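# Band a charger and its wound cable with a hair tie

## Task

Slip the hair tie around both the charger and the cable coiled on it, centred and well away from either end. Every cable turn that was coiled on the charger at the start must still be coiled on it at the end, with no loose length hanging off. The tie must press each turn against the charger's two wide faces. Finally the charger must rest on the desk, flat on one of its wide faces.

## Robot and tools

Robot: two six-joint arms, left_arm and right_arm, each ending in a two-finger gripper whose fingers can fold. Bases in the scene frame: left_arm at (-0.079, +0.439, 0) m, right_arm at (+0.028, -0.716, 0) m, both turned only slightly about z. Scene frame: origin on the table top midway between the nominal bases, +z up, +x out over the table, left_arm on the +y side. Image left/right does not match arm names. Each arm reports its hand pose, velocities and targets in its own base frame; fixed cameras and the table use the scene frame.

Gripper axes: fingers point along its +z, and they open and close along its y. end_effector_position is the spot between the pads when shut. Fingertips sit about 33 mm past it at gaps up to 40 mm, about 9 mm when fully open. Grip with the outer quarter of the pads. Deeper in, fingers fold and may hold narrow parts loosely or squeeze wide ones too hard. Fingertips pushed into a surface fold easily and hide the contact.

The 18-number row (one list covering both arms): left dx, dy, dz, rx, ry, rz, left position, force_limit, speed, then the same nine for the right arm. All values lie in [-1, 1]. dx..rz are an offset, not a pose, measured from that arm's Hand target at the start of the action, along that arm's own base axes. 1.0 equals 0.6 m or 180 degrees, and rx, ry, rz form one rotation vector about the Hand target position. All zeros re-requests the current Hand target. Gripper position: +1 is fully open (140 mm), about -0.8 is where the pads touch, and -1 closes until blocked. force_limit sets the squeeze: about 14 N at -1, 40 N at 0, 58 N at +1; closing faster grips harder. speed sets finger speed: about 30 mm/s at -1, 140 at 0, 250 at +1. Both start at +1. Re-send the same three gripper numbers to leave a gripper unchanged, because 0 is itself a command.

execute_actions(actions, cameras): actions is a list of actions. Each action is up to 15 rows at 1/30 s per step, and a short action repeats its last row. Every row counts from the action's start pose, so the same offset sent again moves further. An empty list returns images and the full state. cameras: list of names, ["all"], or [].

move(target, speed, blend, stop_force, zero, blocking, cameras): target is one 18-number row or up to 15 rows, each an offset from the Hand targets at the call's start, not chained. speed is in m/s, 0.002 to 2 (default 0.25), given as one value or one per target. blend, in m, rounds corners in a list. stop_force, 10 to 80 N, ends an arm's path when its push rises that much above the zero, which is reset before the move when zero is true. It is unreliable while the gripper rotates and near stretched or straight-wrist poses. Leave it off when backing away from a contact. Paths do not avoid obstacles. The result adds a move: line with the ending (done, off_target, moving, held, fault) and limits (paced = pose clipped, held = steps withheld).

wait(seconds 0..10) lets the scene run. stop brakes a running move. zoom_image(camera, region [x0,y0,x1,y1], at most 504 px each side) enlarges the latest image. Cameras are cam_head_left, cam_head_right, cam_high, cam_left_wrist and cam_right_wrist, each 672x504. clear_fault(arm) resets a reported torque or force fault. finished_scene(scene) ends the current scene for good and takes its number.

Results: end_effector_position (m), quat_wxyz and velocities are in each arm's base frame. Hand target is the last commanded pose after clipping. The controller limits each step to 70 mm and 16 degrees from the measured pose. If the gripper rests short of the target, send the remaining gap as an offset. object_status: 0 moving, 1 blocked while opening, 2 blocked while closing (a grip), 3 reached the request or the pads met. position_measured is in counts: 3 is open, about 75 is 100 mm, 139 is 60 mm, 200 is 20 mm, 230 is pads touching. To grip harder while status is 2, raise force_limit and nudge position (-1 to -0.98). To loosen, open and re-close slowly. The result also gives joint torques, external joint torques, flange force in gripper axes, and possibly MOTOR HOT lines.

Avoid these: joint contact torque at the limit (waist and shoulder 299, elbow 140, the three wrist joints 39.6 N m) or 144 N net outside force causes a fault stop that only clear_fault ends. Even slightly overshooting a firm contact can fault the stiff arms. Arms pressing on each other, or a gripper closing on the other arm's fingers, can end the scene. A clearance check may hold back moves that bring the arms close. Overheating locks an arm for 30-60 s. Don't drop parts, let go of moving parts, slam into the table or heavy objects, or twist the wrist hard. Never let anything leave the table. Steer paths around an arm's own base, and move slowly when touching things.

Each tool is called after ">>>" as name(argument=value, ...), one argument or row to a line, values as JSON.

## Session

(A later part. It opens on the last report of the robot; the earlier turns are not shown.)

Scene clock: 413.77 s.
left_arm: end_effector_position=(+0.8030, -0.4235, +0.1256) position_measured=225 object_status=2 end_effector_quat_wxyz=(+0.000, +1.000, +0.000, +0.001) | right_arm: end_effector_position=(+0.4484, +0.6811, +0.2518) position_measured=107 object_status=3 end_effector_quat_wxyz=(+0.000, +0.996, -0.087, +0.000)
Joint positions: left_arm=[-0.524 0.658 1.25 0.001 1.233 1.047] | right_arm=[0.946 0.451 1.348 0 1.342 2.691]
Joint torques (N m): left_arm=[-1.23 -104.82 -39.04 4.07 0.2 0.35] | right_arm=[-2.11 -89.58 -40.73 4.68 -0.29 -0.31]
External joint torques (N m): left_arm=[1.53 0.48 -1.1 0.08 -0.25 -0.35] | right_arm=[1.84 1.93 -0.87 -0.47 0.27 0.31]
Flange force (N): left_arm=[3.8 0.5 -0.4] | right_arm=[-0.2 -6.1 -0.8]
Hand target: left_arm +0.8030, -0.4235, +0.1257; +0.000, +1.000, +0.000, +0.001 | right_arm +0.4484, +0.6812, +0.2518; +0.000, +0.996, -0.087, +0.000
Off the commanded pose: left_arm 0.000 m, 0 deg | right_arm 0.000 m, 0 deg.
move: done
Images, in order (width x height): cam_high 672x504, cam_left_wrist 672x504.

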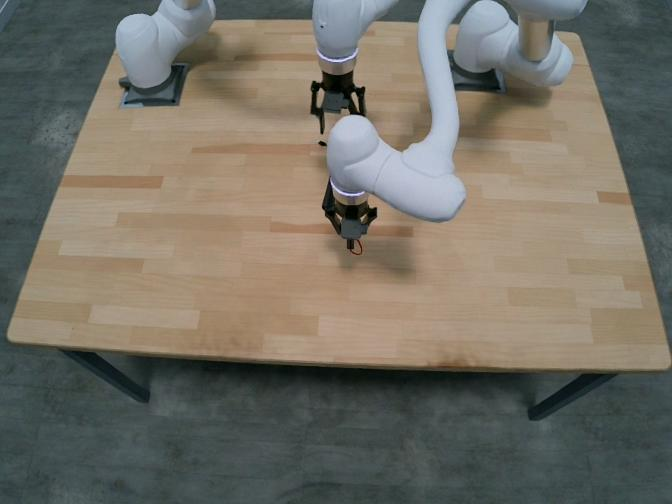

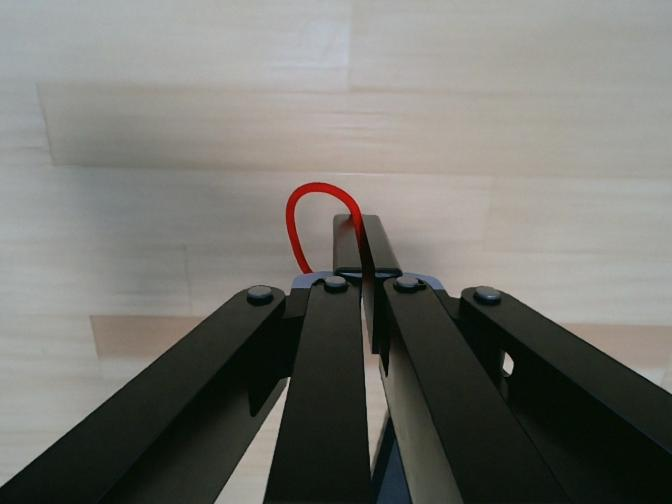

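>>> move(
  target=[
    [-0.1275,0.169,0.296,-0.25,0,0,-1,-0.9,-1, 0,0,0.05,0,0,0,-0.9,0,0],
    [-0.1275,0.169,0.296,-0.25,0,0,-1,-0.9,-1, 0.327,-0.03,0.03,0.357,-0.425,0.425,-0.9,0,0],
  ],
  speed=0.35,
  blend=[0.05,0],
  cameras=["all"],
)

Scene clock: 422.30 s.
left_arm: end_effector_position=(+0.7265, -0.3221, +0.3033) position_measured=225 object_status=2 end_effector_quat_wxyz=(+0.383, +0.924, +0.000, +0.000) | right_arm: end_effector_position=(+0.6445, +0.6632, +0.2699) position_measured=233 object_status=3 end_effector_quat_wxyz=(+0.500, -0.500, -0.500, -0.500)
Joint positions: left_arm=[-0.166 0.342 1.591 -0.845 1.201 1.722] | right_arm=[0.426 0.574 1.803 1.888 1.28 -0.851]
Joint torques (N m): left_arm=[-1.25 -75.17 -37.39 0.73 0.51 0.31] | right_arm=[-2.19 -92.26 -33.04 1.25 1.72 -0.31]
External joint torques (N m): left_arm=[1.21 1.18 -1.53 0.16 -0.25 -0.28] | right_arm=[2.17 1.09 -0.81 -0.4 0.42 0.31]
Flange force (N): left_arm=[5.2 0.4 -1.3] | right_arm=[-0.6 2.0 3.4]
Hand target: left_arm +0.7265, -0.3221, +0.3033; +0.383, +0.924, +0.000, +0.000 | right_arm +0.6446, +0.6632, +0.2698; +0.500, -0.500, -0.500, -0.500
Off the commanded pose: left_arm 0.000 m, 0 deg | right_arm 0.000 m, 0 deg.
move: done; limits=paced

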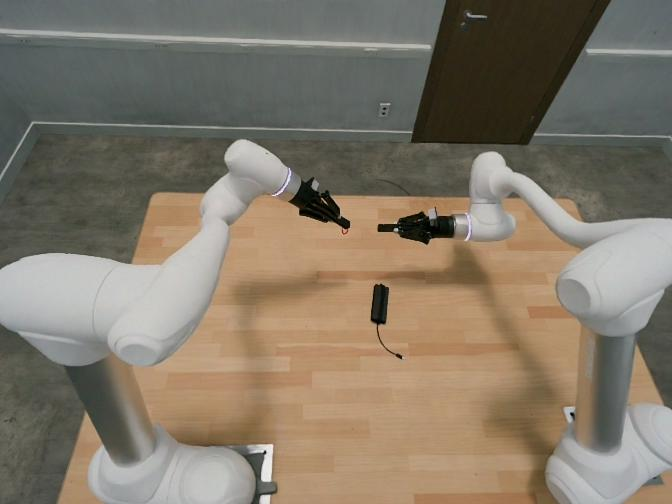

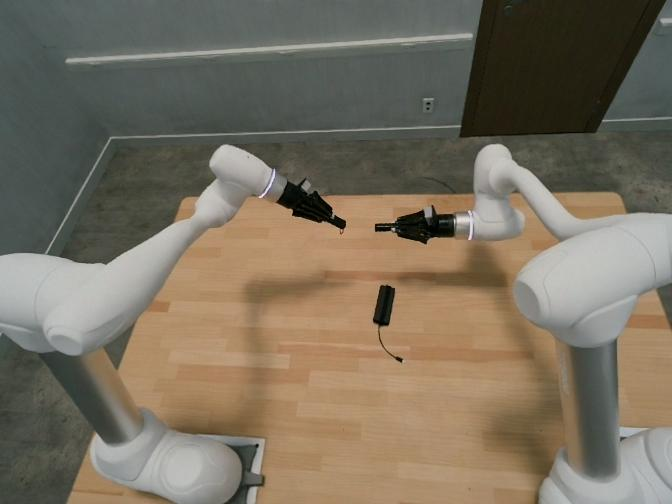

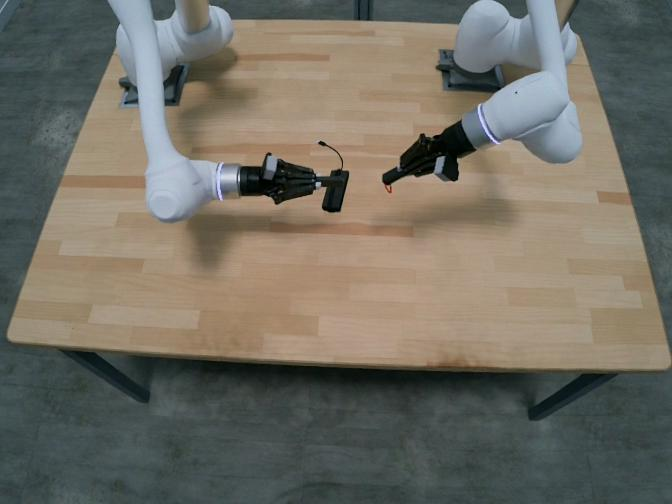

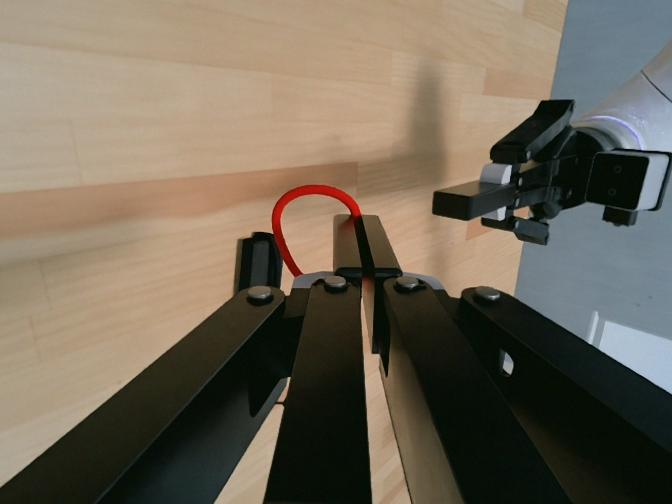

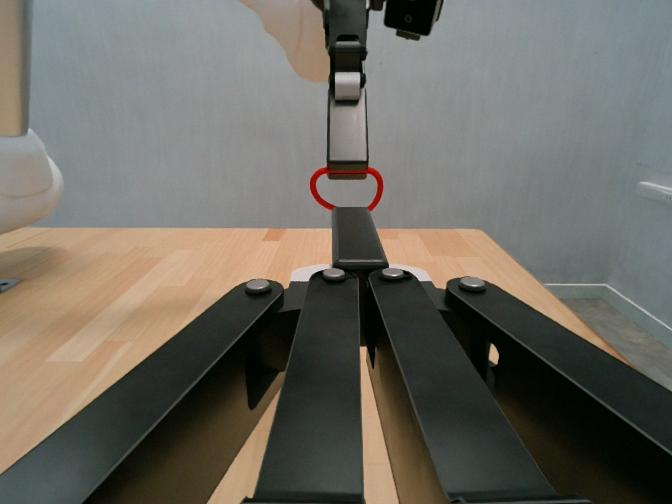

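>>> zoom_image(
  camera="cam_right_wrist",
  region=[260, 110, 440, 290],
)

>>> zoom_image(
  camera="cam_high",
  region=[300, 130, 460, 250],
)

>>> zoom_image(
  camera="cam_head_left",
  region=[290, 170, 450, 290],
)

Scaled by 2.800.

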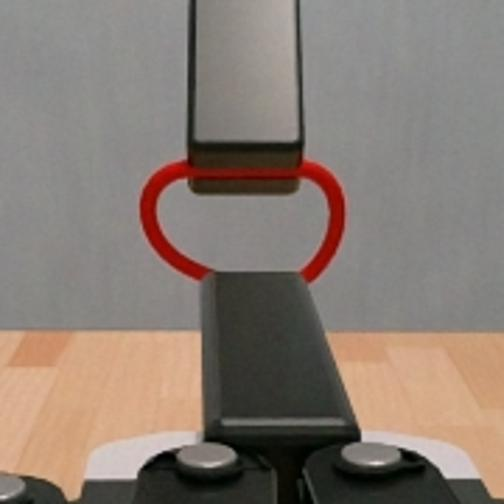

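Scaled by 3.150.

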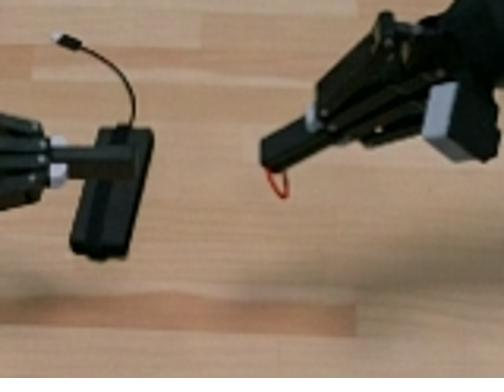

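Scaled by 3.150.

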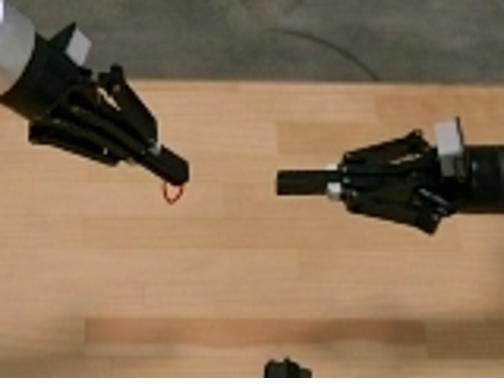

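>>> move(
  target=[0,0,0,0,0,0,-1,-0.9,-1, 0,0,0,0,0.5,0,-0.9,0,0],
  speed=0.5,
  cameras=["cam_right_wrist","cam_left_wrist"],
)

>>> zoom_image(
  camera="cam_right_wrist",
  region=[260, 110, 440, 290],
)

Scene clock: 457.43 s.
left_arm: end_effector_position=(+0.7265, -0.3221, +0.3033) position_measured=225 object_status=2 end_effector_quat_wxyz=(+0.383, +0.924, +0.000, +0.000) | right_arm: end_effector_position=(+0.6446, +0.6632, +0.2697) position_measured=233 object_status=3 end_effector_quat_wxyz=(+0.707, -0.707, +0.000, +0.001)
Joint positions: left_arm=[-0.166 0.342 1.591 -0.845 1.201 1.722] | right_arm=[0.426 0.574 1.803 1.887 1.28 0.72]
Joint torques (N m): left_arm=[-1.24 -75.42 -37.51 0.76 0.5 0.34] | right_arm=[-2.35 -92.1 -33.14 1.23 1.84 -0.23]
External joint torques (N m): left_arm=[1.34 1.4 -1.4 0.12 -0.25 -0.31] | right_arm=[2.23 1.56 -0.46 -0.41 0.27 0.19]
Flange force (N): left_arm=[5.3 0.2 -1.2] | right_arm=[1.7 1.4 3.5]
Hand target: left_arm +0.7265, -0.3221, +0.3033; +0.383, +0.924, +0.000, +0.000 | right_arm +0.6446, +0.6632, +0.2698; +0.707, -0.707, +0.000, +0.001
Off the commanded pose: left_arm 0.000 m, 0 deg | right_arm 0.000 m, 0 deg.
move: done
Images, in order (width x height): cam_left_wrist 672x504, cam_right_wrist 672x504.

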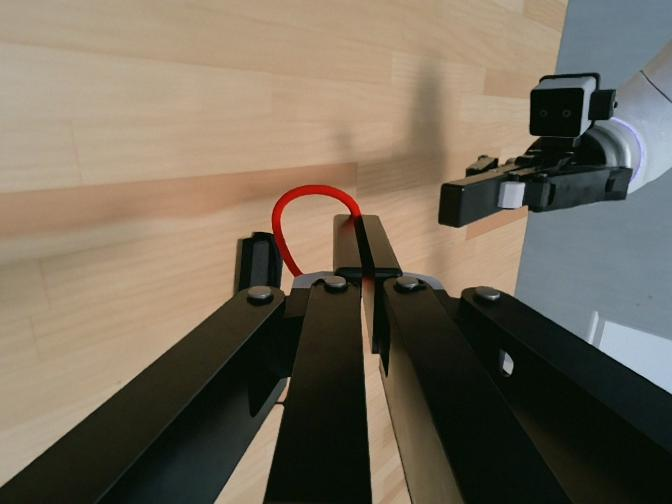

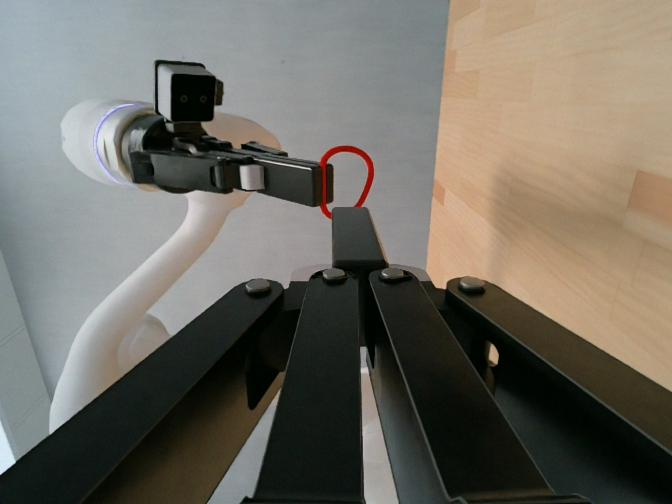

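Scaled by 2.800.

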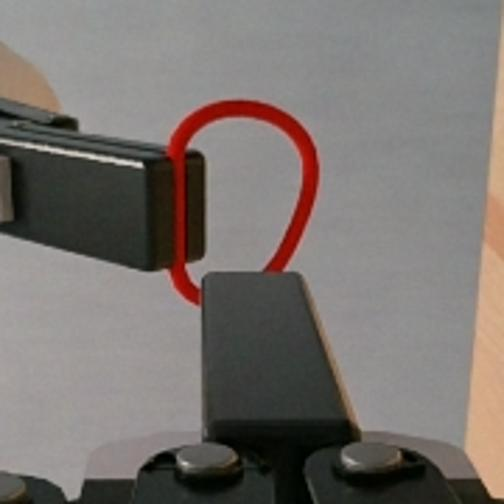

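>>> move(
  target=[0,0,0,0,0,0,-1,-0.9,-1, 0.002,0.117,-0.0025,0,0,0,-0.9,0,0],
  speed=0.15,
  cameras=["cam_right_wrist","cam_left_wrist"],
)

>>> zoom_image(
  camera="cam_right_wrist",
  region=[260, 110, 440, 290],
)

>>> zoom_image(
  camera="cam_left_wrist",
  region=[230, 140, 480, 330],
)

Scene clock: 488.37 s.
left_arm: end_effector_position=(+0.7265, -0.3221, +0.3033) position_measured=225 object_status=2 end_effector_quat_wxyz=(+0.383, +0.924, +0.000, +0.000) | right_arm: end_effector_position=(+0.6458, +0.7333, +0.2683) position_measured=233 object_status=3 end_effector_quat_wxyz=(+0.707, -0.707, +0.000, +0.001)
Joint positions: left_arm=[-0.166 0.342 1.591 -0.845 1.201 1.722] | right_arm=[0.51 0.617 1.726 1.942 1.213 0.733]
Joint torques (N m): left_arm=[-1.4 -75.4 -37.6 0.73 0.46 0.37] | right_arm=[-1.87 -98.42 -33.73 0.99 1.78 -0.34]
External joint torques (N m): left_arm=[0.92 1.5 -1.31 0.11 -0.2 -0.33] | right_arm=[1.75 2.88 -1.06 -0.37 0.31 0.29]
Flange force (N): left_arm=[5.2 0.5 -0.7] | right_arm=[4.4 2.5 4.5]
Hand target: left_arm +0.7265, -0.3221, +0.3033; +0.383, +0.924, +0.000, +0.000 | right_arm +0.6458, +0.7334, +0.2683; +0.707, -0.707, +0.000, +0.001
Off the commanded pose: left_arm 0.000 m, 0 deg | right_arm 0.000 m, 0 deg.
move: done
Images, in order (width x height): cam_left_wrist 672x504, cam_right_wrist 672x504.

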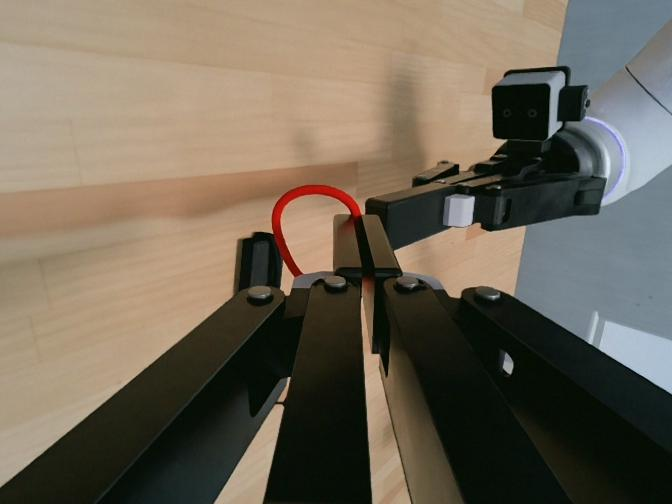

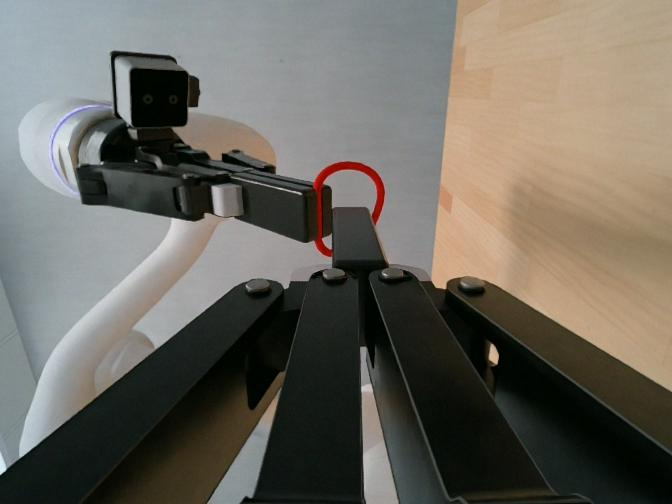

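Scaled by 2.800.

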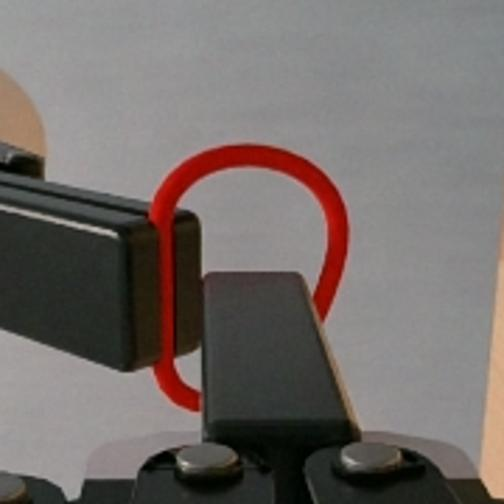

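Scaled by 2.016.

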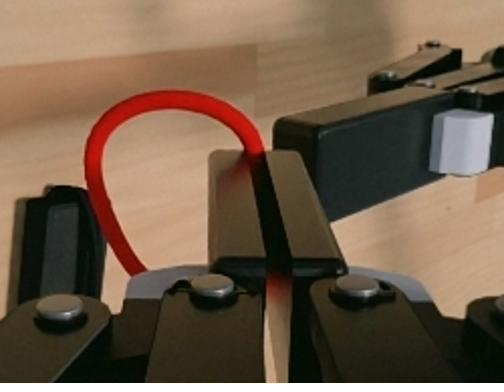

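>>> move(
  target=[0,0,0,0,0,0,-1,-0.9,-1, 0.005,0.055,-0.0005,0,0,0,-0.9,0,0],
  speed=0.06,
  cameras=["cam_right_wrist","cam_left_wrist"],
)

>>> zoom_image(
  camera="cam_right_wrist",
  region=[260, 110, 440, 290],
)

>>> zoom_image(
  camera="cam_left_wrist",
  region=[230, 140, 480, 330],
)

Scene clock: 499.83 s.
left_arm: end_effector_position=(+0.7265, -0.3221, +0.3033) position_measured=225 object_status=2 end_effector_quat_wxyz=(+0.383, +0.924, +0.000, +0.000) | right_arm: end_effector_position=(+0.6488, +0.7663, +0.2680) position_measured=233 object_status=3 end_effector_quat_wxyz=(+0.707, -0.707, +0.000, +0.001)
Joint positions: left_arm=[-0.166 0.342 1.591 -0.845 1.201 1.722] | right_arm=[0.545 0.641 1.68 1.963 1.182 0.744]
Joint torques (N m): left_arm=[-1.54 -75.61 -37.38 0.68 0.44 0.33] | right_arm=[-2.08 -101.49 -34.91 0.91 1.78 -0.36]
External joint torques (N m): left_arm=[1.42 1.6 -1.54 0.19 -0.18 -0.29] | right_arm=[1.93 3.25 -0.6 -0.38 0.3 0.31]
Flange force (N): left_arm=[6.0 0.2 -1.3] | right_arm=[3.8 2.9 4.6]
Hand target: left_arm +0.7265, -0.3221, +0.3033; +0.383, +0.924, +0.000, +0.000 | right_arm +0.6488, +0.7664, +0.2680; +0.707, -0.707, +0.000, +0.001
Off the commanded pose: left_arm 0.000 m, 0 deg | right_arm 0.000 m, 0 deg.
move: done
Images, in order (width x height): cam_left_wrist 672x504, cam_right_wrist 672x504.

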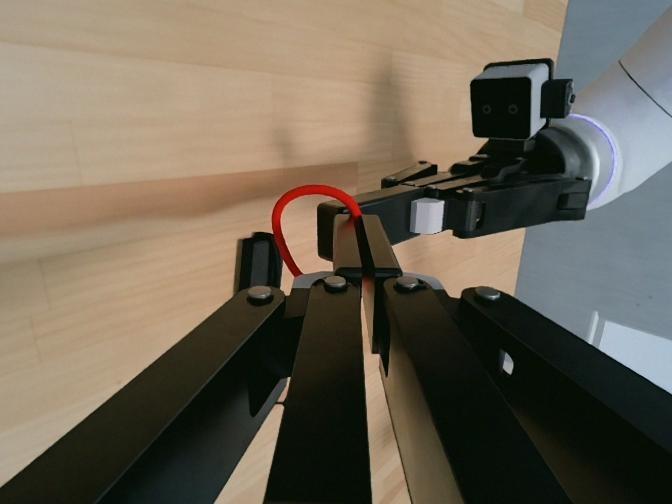

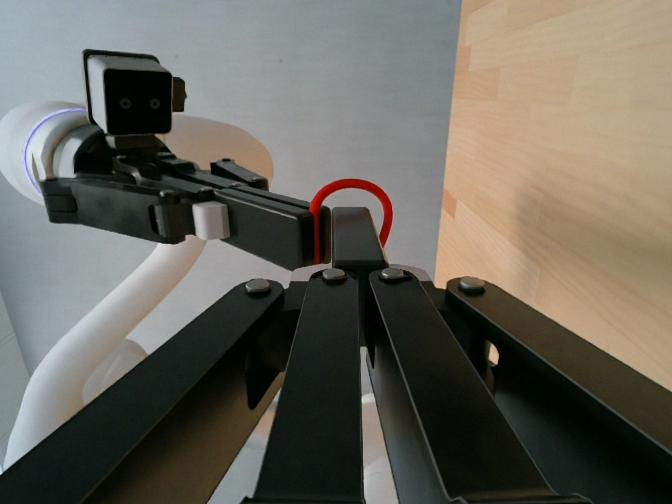

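Scaled by 2.800.

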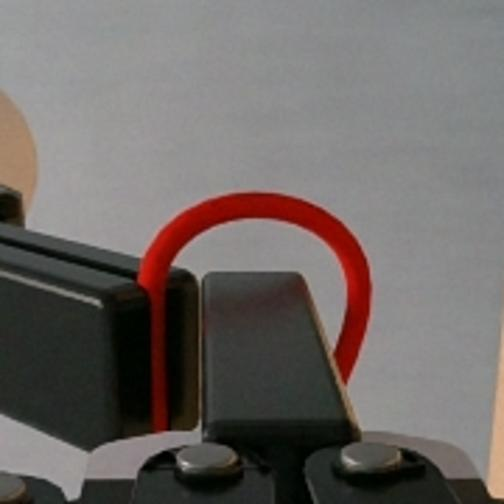

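Scaled by 2.016.

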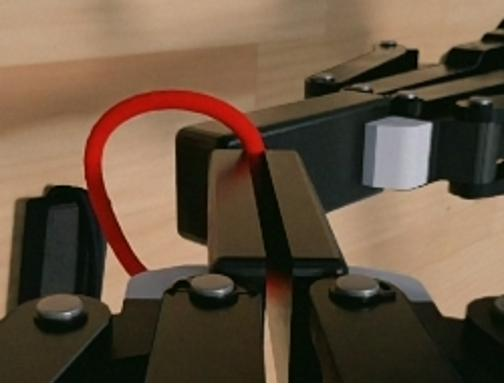

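>>> move(
  target=[
    [0,0,0,0,0,0,-1,-0.9,-1, 0,0,-0.005,0,0,0,-0.9,0,0],
    [0,0,0,0,0,0,-1,-0.9,-1, 0,0.02,-0.0055,0,0,0,-0.9,0,0],
  ],
  speed=0.05,
  cameras=["cam_right_wrist","cam_left_wrist"],
)

>>> zoom_image(
  camera="cam_right_wrist",
  region=[260, 110, 440, 290],
)

>>> zoom_image(
  camera="cam_left_wrist",
  region=[230, 140, 480, 330],
)

Scene clock: 506.47 s.
left_arm: end_effector_position=(+0.7265, -0.3221, +0.3033) position_measured=225 object_status=2 end_effector_quat_wxyz=(+0.383, +0.924, +0.000, +0.000) | right_arm: end_effector_position=(+0.6488, +0.7783, +0.2647) position_measured=233 object_status=3 end_effector_quat_wxyz=(+0.707, -0.707, +0.000, +0.001)
Joint positions: left_arm=[-0.166 0.342 1.591 -0.845 1.201 1.722] | right_arm=[0.558 0.653 1.666 1.972 1.172 0.742]
Joint torques (N m): left_arm=[-1.39 -75.6 -37.64 0.73 0.46 0.35] | right_arm=[-2.1 -102.1 -34.7 0.87 1.84 -0.34]
External joint torques (N m): left_arm=[1.26 1.46 -1.33 0.15 -0.2 -0.31] | right_arm=[1.74 2.39 -0.94 -0.36 0.24 0.29]
Flange force (N): left_arm=[5.3 0.2 -1.1] | right_arm=[3.6 1.8 4.3]
Hand target: left_arm +0.7265, -0.3221, +0.3033; +0.383, +0.924, +0.000, +0.000 | right_arm +0.6488, +0.7784, +0.2647; +0.707, -0.707, +0.000, +0.001
Off the commanded pose: left_arm 0.000 m, 0 deg | right_arm 0.000 m, 0 deg.
move: done
Images, in order (width x height): cam_left_wrist 672x504, cam_right_wrist 672x504.

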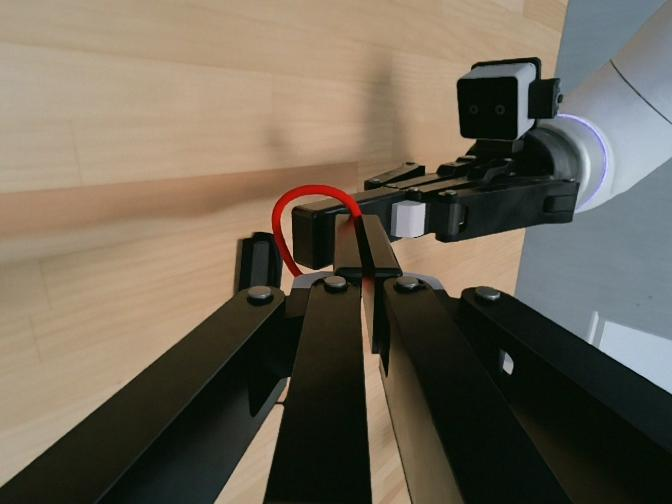

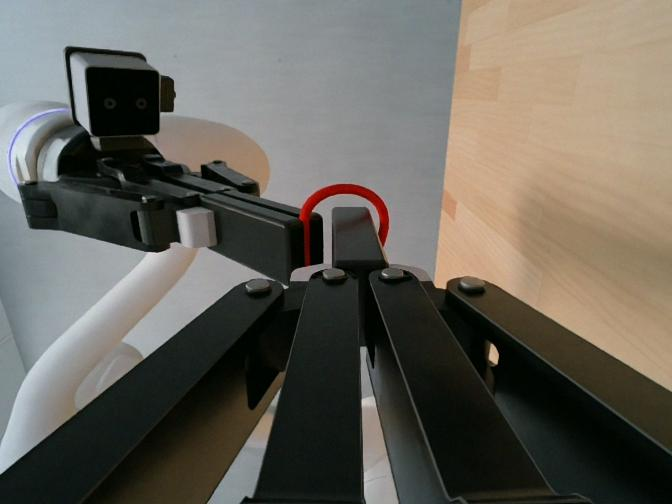

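Scaled by 2.800.

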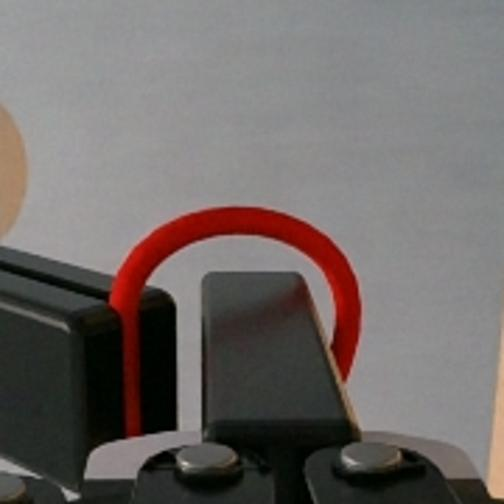

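Scaled by 2.016.

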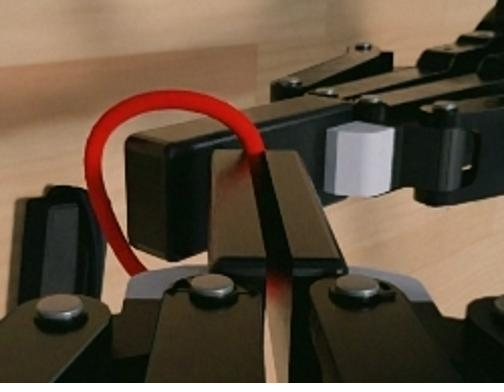

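>>> move(
  target=[0,0,0,0,0,0,-1,-0.9,-1, 0,0.03,0,0,0,0,-0.9,0,0],
  speed=0.05,
  cameras=["cam_right_wrist","cam_left_wrist"],
)

>>> zoom_image(
  camera="cam_right_wrist",
  region=[260, 110, 440, 290],
)

>>> zoom_image(
  camera="cam_left_wrist",
  region=[230, 140, 480, 330],
)

Scene clock: 512.93 s.
left_arm: end_effector_position=(+0.7265, -0.3221, +0.3033) position_measured=225 object_status=2 end_effector_quat_wxyz=(+0.383, +0.924, +0.000, +0.000) | right_arm: end_effector_position=(+0.6488, +0.7963, +0.2647) position_measured=233 object_status=3 end_effector_quat_wxyz=(+0.707, -0.707, +0.000, +0.001)
Joint positions: left_arm=[-0.166 0.342 1.591 -0.845 1.201 1.722] | right_arm=[0.577 0.665 1.642 1.983 1.154 0.747]
Joint torques (N m): left_arm=[-1.16 -75.53 -37.57 0.75 0.52 0.32] | right_arm=[-1.93 -103.82 -35.26 0.81 1.81 -0.35]
External joint torques (N m): left_arm=[1.04 1.66 -1.32 0.13 -0.26 -0.29] | right_arm=[2.79 3.1 -0.45 -0.44 0.27 0.3]
Flange force (N): left_arm=[5.5 0.3 -0.7] | right_arm=[2.7 2.7 5.3]
Hand target: left_arm +0.7265, -0.3221, +0.3033; +0.383, +0.924, +0.000, +0.000 | right_arm +0.6488, +0.7964, +0.2647; +0.707, -0.707, +0.000, +0.001
Off the commanded pose: left_arm 0.000 m, 0 deg | right_arm 0.000 m, 0 deg.
move: done
Images, in order (width x height): cam_left_wrist 672x504, cam_right_wrist 672x504.

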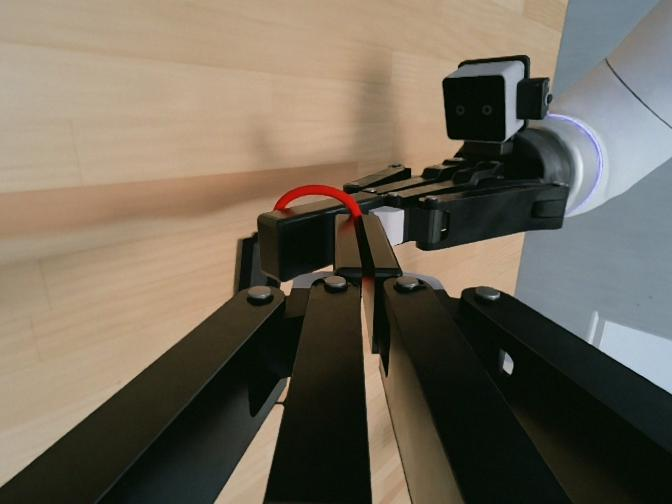

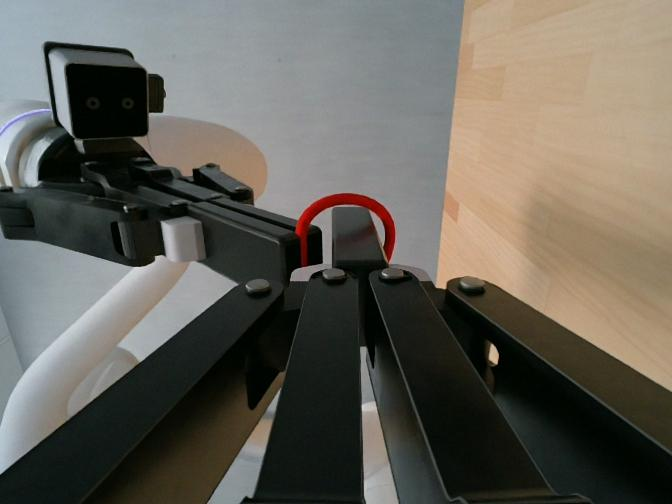

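Scaled by 2.800.

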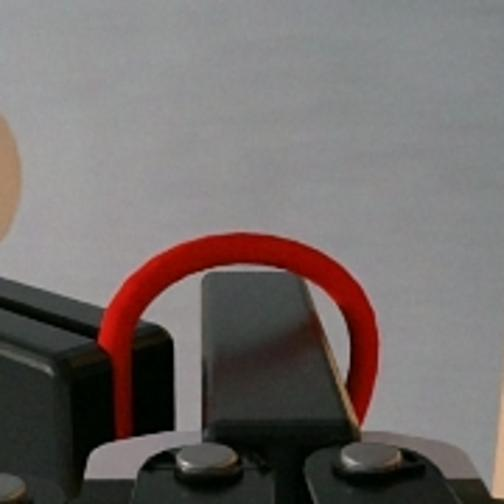

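Scaled by 2.016.

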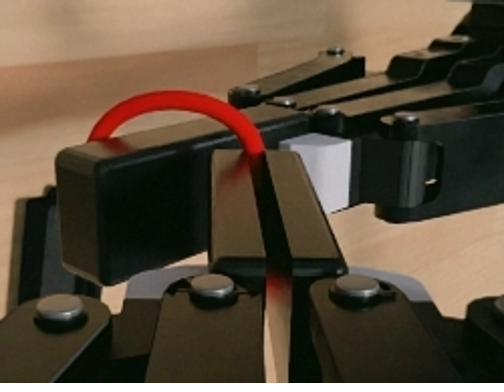

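>>> move(
  target=[0,0,0,0,0,0,-1,-0.9,-1, 0,0.0233,-0.0008,0,0,0,-0.9,0,0],
  speed=0.05,
  cameras=["cam_right_wrist","cam_left_wrist"],
)

>>> zoom_image(
  camera="cam_right_wrist",
  region=[240, 150, 440, 310],
)

>>> zoom_image(
  camera="cam_left_wrist",
  region=[210, 140, 480, 330],
)

Scene clock: 539.17 s.
left_arm: end_effector_position=(+0.7265, -0.3221, +0.3033) position_measured=225 object_status=2 end_effector_quat_wxyz=(+0.383, +0.924, +0.000, +0.000) | right_arm: end_effector_position=(+0.6488, +0.8103, +0.2642) position_measured=233 object_status=3 end_effector_quat_wxyz=(+0.707, -0.707, +0.000, +0.001)
Joint positions: left_arm=[-0.166 0.342 1.591 -0.845 1.201 1.722] | right_arm=[0.592 0.676 1.623 1.991 1.141 0.751]
Joint torques (N m): left_arm=[-1.44 -75.4 -37.4 0.76 0.45 0.37] | right_arm=[-2.01 -105.04 -35.3 0.78 1.79 -0.36]
External joint torques (N m): left_arm=[1.3 1.33 -1.55 0.12 -0.18 -0.33] | right_arm=[2.42 3.83 -0.47 -0.42 0.27 0.31]
Flange force (N): left_arm=[5.6 0.4 -1.4] | right_arm=[3.7 3.4 5.5]
Hand target: left_arm +0.7265, -0.3221, +0.3033; +0.383, +0.924, +0.000, +0.000 | right_arm +0.6488, +0.8103, +0.2642; +0.707, -0.707, +0.000, +0.001
Off the commanded pose: left_arm 0.000 m, 0 deg | right_arm 0.000 m, 0 deg.
move: done
Images, in order (width x height): cam_left_wrist 672x504, cam_right_wrist 672x504.

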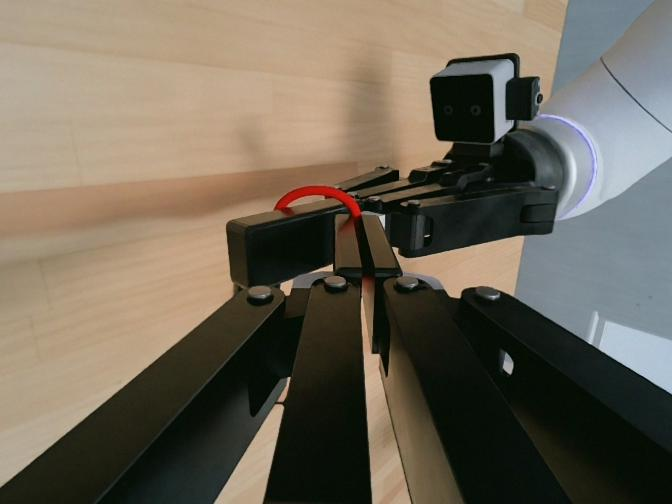

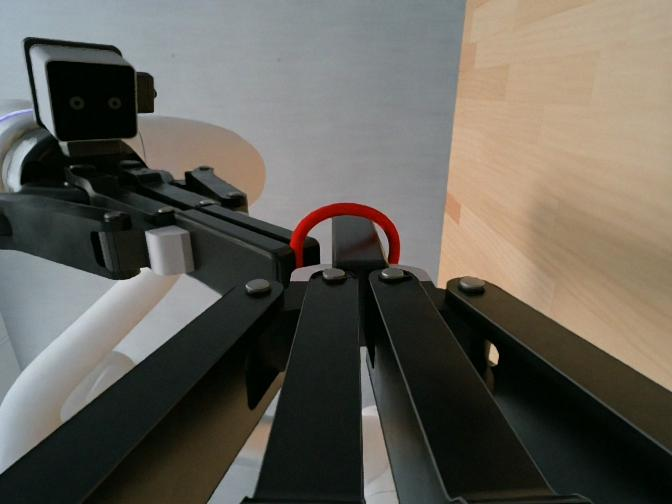

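Scaled by 2.520.

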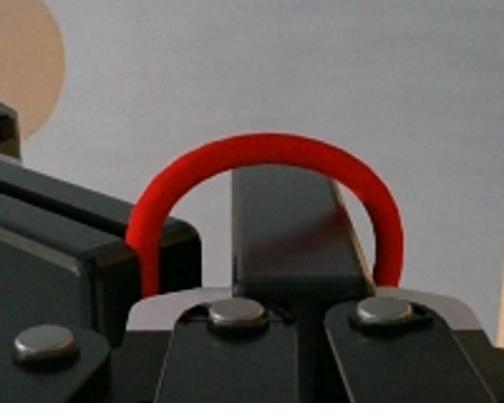

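Scaled by 1.867.

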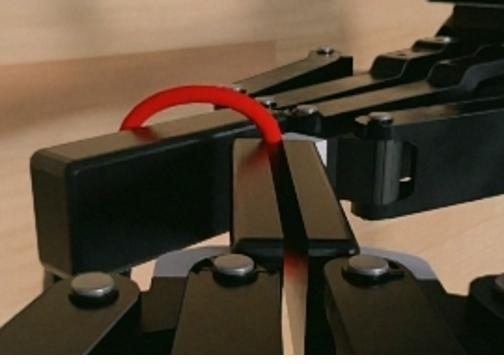

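>>> move(
  target=[0,0,0,0,0,0,-1,-0.9,-1, 0,0,-0.0075,0,0,0,-0.9,0,-1],
  speed=0.03,
)

>>> move(
  target=[0,0,0,0,0,0,-1,-0.9,-1, 0,0,-0.03,0,0,0,-0.45,0,-1],
  speed=0.02,
  cameras=["cam_right_wrist","cam_left_wrist","cam_high"],
)

>>> zoom_image(
  camera="cam_right_wrist",
  region=[240, 130, 480, 320],
)

>>> zoom_image(
  camera="cam_left_wrist",
  region=[210, 140, 480, 330],
)

Scene clock: 554.43 s.
left_arm: end_effector_position=(+0.7265, -0.3221, +0.3033) position_measured=225 object_status=2 end_effector_quat_wxyz=(+0.383, +0.924, +0.000, +0.000) | right_arm: end_effector_position=(+0.6488, +0.8103, +0.2597) position_measured=233 object_status=3 end_effector_quat_wxyz=(+0.707, -0.707, +0.000, +0.001)
Joint positions: left_arm=[-0.166 0.342 1.591 -0.845 1.201 1.722] | right_arm=[0.592 0.681 1.625 1.994 1.144 0.745]
Joint torques (N m): left_arm=[-1.47 -75.32 -37.6 0.73 0.49 0.34] | right_arm=[-1.86 -105.07 -35.37 0.74 1.8 -0.34]
External joint torques (N m): left_arm=[1.57 1.03 -1.38 0.15 -0.23 -0.3] | right_arm=[2.27 3.09 -0.53 -0.38 0.28 0.29]
Flange force (N): left_arm=[4.8 0.1 -1.6] | right_arm=[3.1 2.7 4.9]
Hand target: left_arm +0.7265, -0.3221, +0.3033; +0.383, +0.924, +0.000, +0.000 | right_arm +0.6488, +0.8103, +0.2597; +0.707, -0.707, +0.000, +0.001
Off the commanded pose: left_arm 0.000 m, 0 deg | right_arm 0.000 m, 0 deg.
move: done

Scene clock: 555.70 s.
left_arm: end_effector_position=(+0.7265, -0.3221, +0.3033) position_measured=225 object_status=2 end_effector_quat_wxyz=(+0.383, +0.924, +0.000, +0.000) | right_arm: end_effector_position=(+0.6488, +0.8103, +0.2417) position_measured=186 object_status=0 end_effector_quat_wxyz=(+0.707, -0.707, +0.000, +0.001)
Joint positions: left_arm=[-0.166 0.342 1.592 -0.845 1.201 1.722] | right_arm=[0.592 0.7 1.63 2.004 1.154 0.72]
Joint torques (N m): left_arm=[-1.47 -78.15 -39.6 -0.18 0.65 0.36] | right_arm=[-2.04 -102.15 -32.43 -0.03 0.89 -0.33]
External joint torques (N m): left_arm=[1.77 4 0.66 1.09 -0.4 -0.33] | right_arm=[2.09 -0.84 -2.87 0.38 1.23 0.28]
Flange force (N): left_arm=[5.1 -2.7 0.8] | right_arm=[3.2 -1.1 4.7]
Hand target: left_arm +0.7265, -0.3221, +0.3033; +0.383, +0.924, +0.000, +0.000 | right_arm +0.6488, +0.8103, +0.2417; +0.707, -0.707, +0.000, +0.001
Off the commanded pose: left_arm 0.000 m, 0 deg | right_arm 0.000 m, 0 deg.
move: done
Images, in order (width x height): cam_high 672x504, cam_left_wrist 672x504, cam_right_wrist 672x504.

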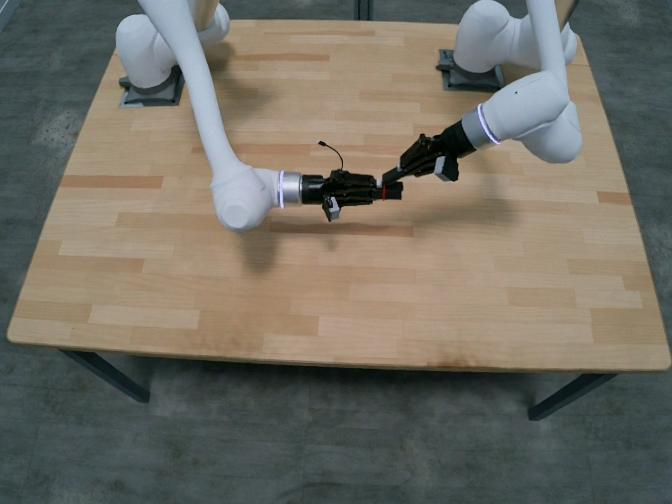

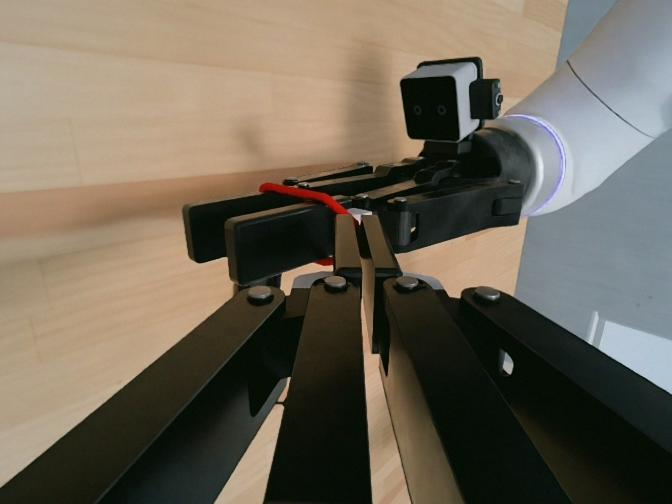

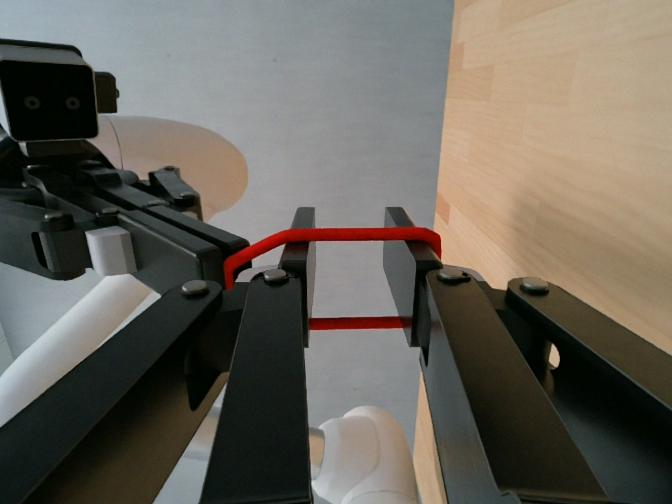

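Scaled by 2.100.

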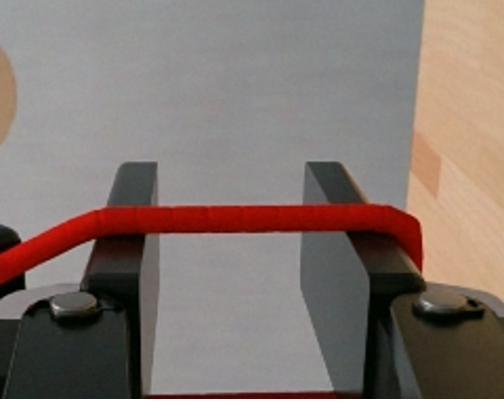

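Scaled by 1.867.

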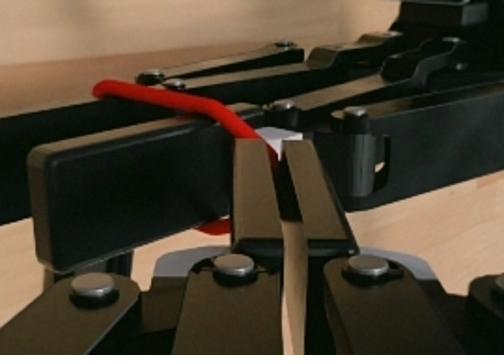

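>>> move(
  target=[
    [0,0,0,0,0,0,-0.65,-0.9,-1, 0,0,0,0,0,0,-0.45,0,-1],
    [0,0.04,0.04,0,0,0,-0.65,-0.9,-1, 0,0,0,0,0,0,-0.45,0,-1],
  ],
  speed=0.05,
  cameras=["cam_right_wrist","cam_left_wrist"],
)

>>> zoom_image(
  camera="cam_right_wrist",
  region=[240, 130, 480, 320],
)

Scene clock: 563.23 s.
left_arm: end_effector_position=(+0.7265, -0.2981, +0.3272) position_measured=211 object_status=3 end_effector_quat_wxyz=(+0.383, +0.924, +0.000, +0.000) | right_arm: end_effector_position=(+0.6488, +0.8103, +0.2417) position_measured=186 object_status=3 end_effector_quat_wxyz=(+0.707, -0.707, +0.000, +0.001)
Joint positions: left_arm=[-0.134 0.325 1.569 -0.831 1.25 1.713] | right_arm=[0.592 0.7 1.63 2.004 1.154 0.72]
Joint torques (N m): left_arm=[-1.34 -74.19 -38.13 0.76 0.44 0.39] | right_arm=[-2.09 -106.12 -34.62 0.67 1.82 -0.34]
External joint torques (N m): left_arm=[1.27 1.08 -1.46 0.16 -0.19 -0.35] | right_arm=[1.84 2.61 -0.83 -0.3 0.3 0.29]
Flange force (N): left_arm=[5.0 0.5 -1.6] | right_arm=[3.4 2.3 4.5]
Hand target: left_arm +0.7265, -0.2981, +0.3273; +0.383, +0.924, +0.000, +0.000 | right_arm +0.6488, +0.8103, +0.2417; +0.707, -0.707, +0.000, +0.001
Off the commanded pose: left_arm 0.000 m, 0 deg | right_arm 0.000 m, 0 deg.
move: done
Images, in order (width x height): cam_left_wrist 672x504, cam_right_wrist 672x504.

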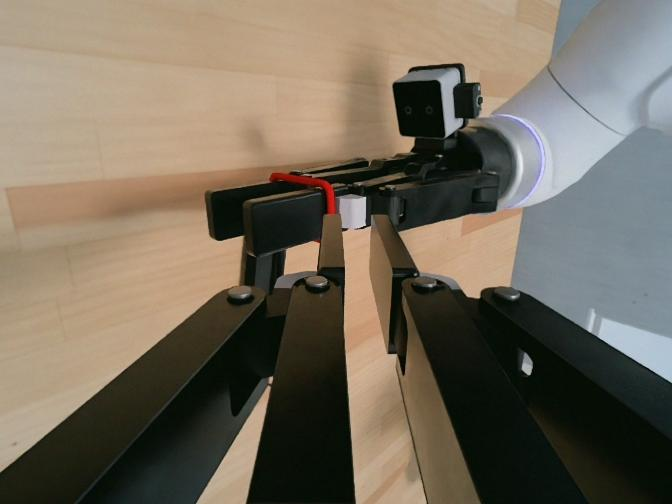

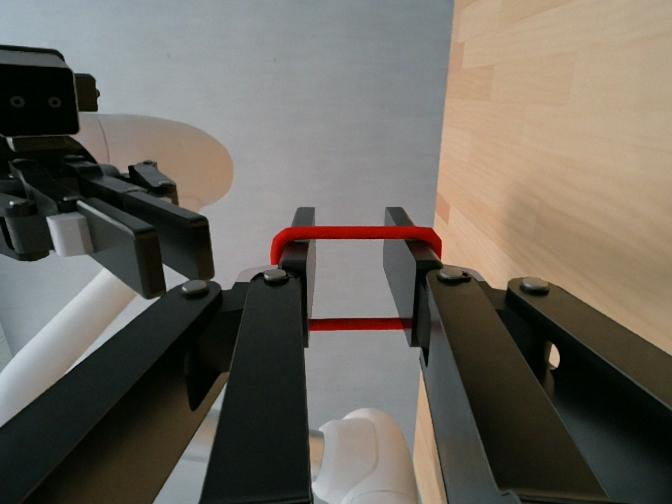

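Scaled by 2.100.

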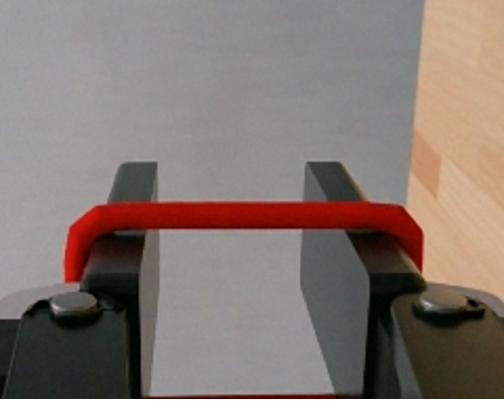

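>>> move(
  target=[
    [0,0.05,0.08,0,0,0,0.175,0,0, 0,-0.607,0.1,0,-0.5,0,-0.45,0,-1],
    [-0.259,-0.288,-0.245,0.2495,-0.0188,-0.0453,0.175,0,0, 0,-0.607,0.1,0,-0.5,0,-0.45,0,-1],
  ],
  speed=0.3,
  blend=[0.03,0],
  cameras=["cam_right_wrist","cam_left_wrist","cam_high"],
)

>>> zoom_image(
  camera="cam_right_wrist",
  region=[240, 130, 480, 350],
)

Scene clock: 590.67 s.
left_arm: end_effector_position=(+0.5712, -0.4708, +0.1803) position_measured=107 object_status=3 end_effector_quat_wxyz=(+0.000, +0.997, -0.075, +0.001) | right_arm: end_effector_position=(+0.6488, +0.4461, +0.3017) position_measured=186 object_status=3 end_effector_quat_wxyz=(+0.500, -0.500, -0.500, -0.500)
Joint positions: left_arm=[-0.736 0.37 1.601 0.001 1.169 0.984] | right_arm=[0.121 0.458 1.928 1.659 1.488 -0.817]
Joint torques (N m): left_arm=[-2.2 -79.75 -37.85 3.97 0.2 0.17] | right_arm=[-1.9 -81.45 -32.14 2.07 1.77 -0.27]
External joint torques (N m): left_arm=[2.62 2.63 -1.31 0.08 -0.25 -0.17] | right_arm=[1.99 2.28 -0.57 -0.43 0.28 0.27]
Flange force (N): left_arm=[7.4 0.6 0.7] | right_arm=[-2.1 3.8 2.9]
Hand target: left_arm +0.5711, -0.4709, +0.1803; +0.000, +0.997, -0.075, +0.001 | right_arm +0.6488, +0.4461, +0.3017; +0.500, -0.500, -0.500, -0.500
Off the commanded pose: left_arm 0.000 m, 0 deg | right_arm 0.000 m, 0 deg.
move: done
Images, in order (width x height): cam_high 672x504, cam_left_wrist 672x504, cam_right_wrist 672x504.

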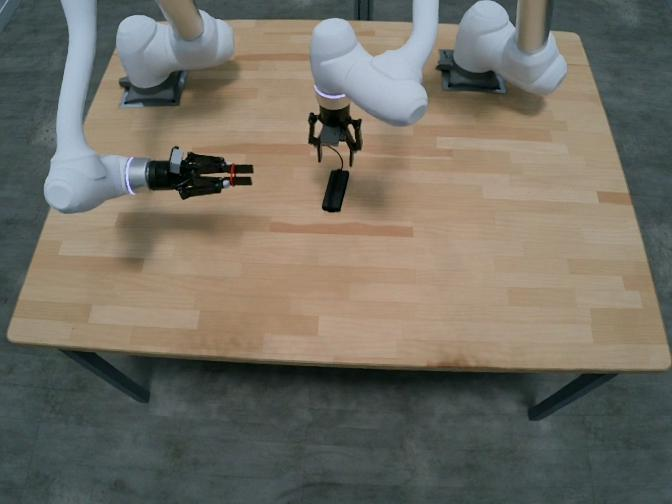

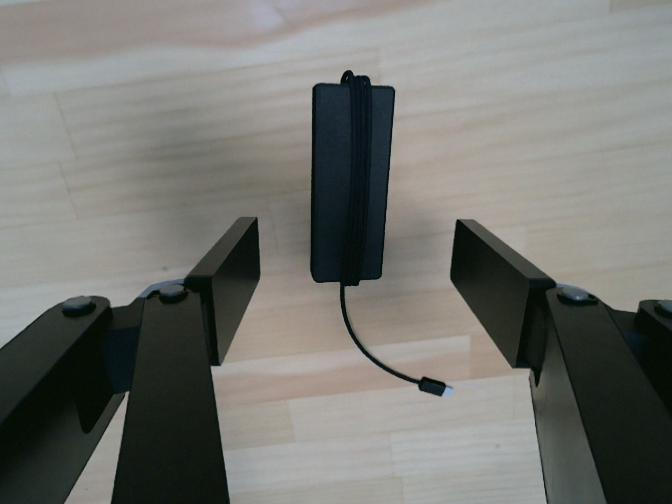

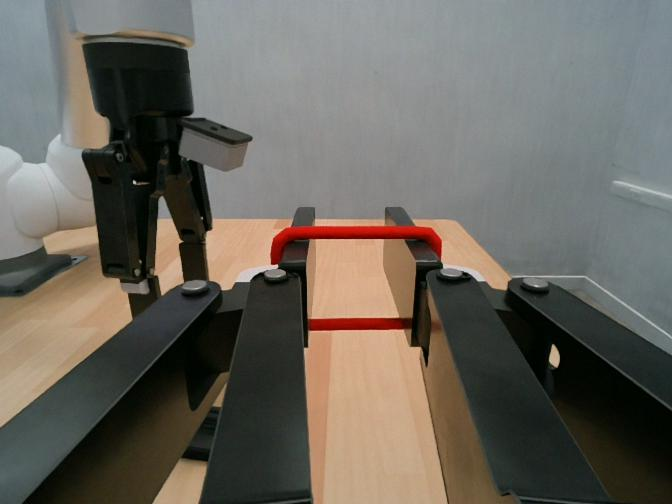

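Scaled by 2.100.

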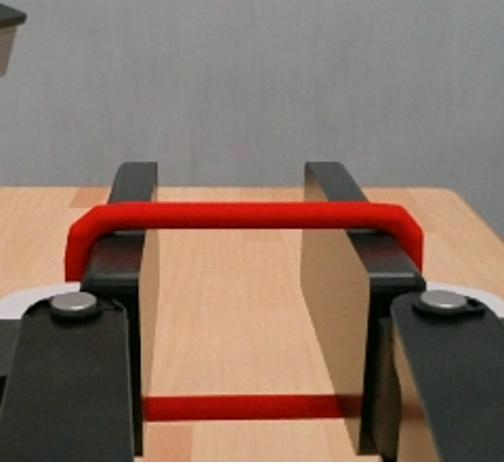

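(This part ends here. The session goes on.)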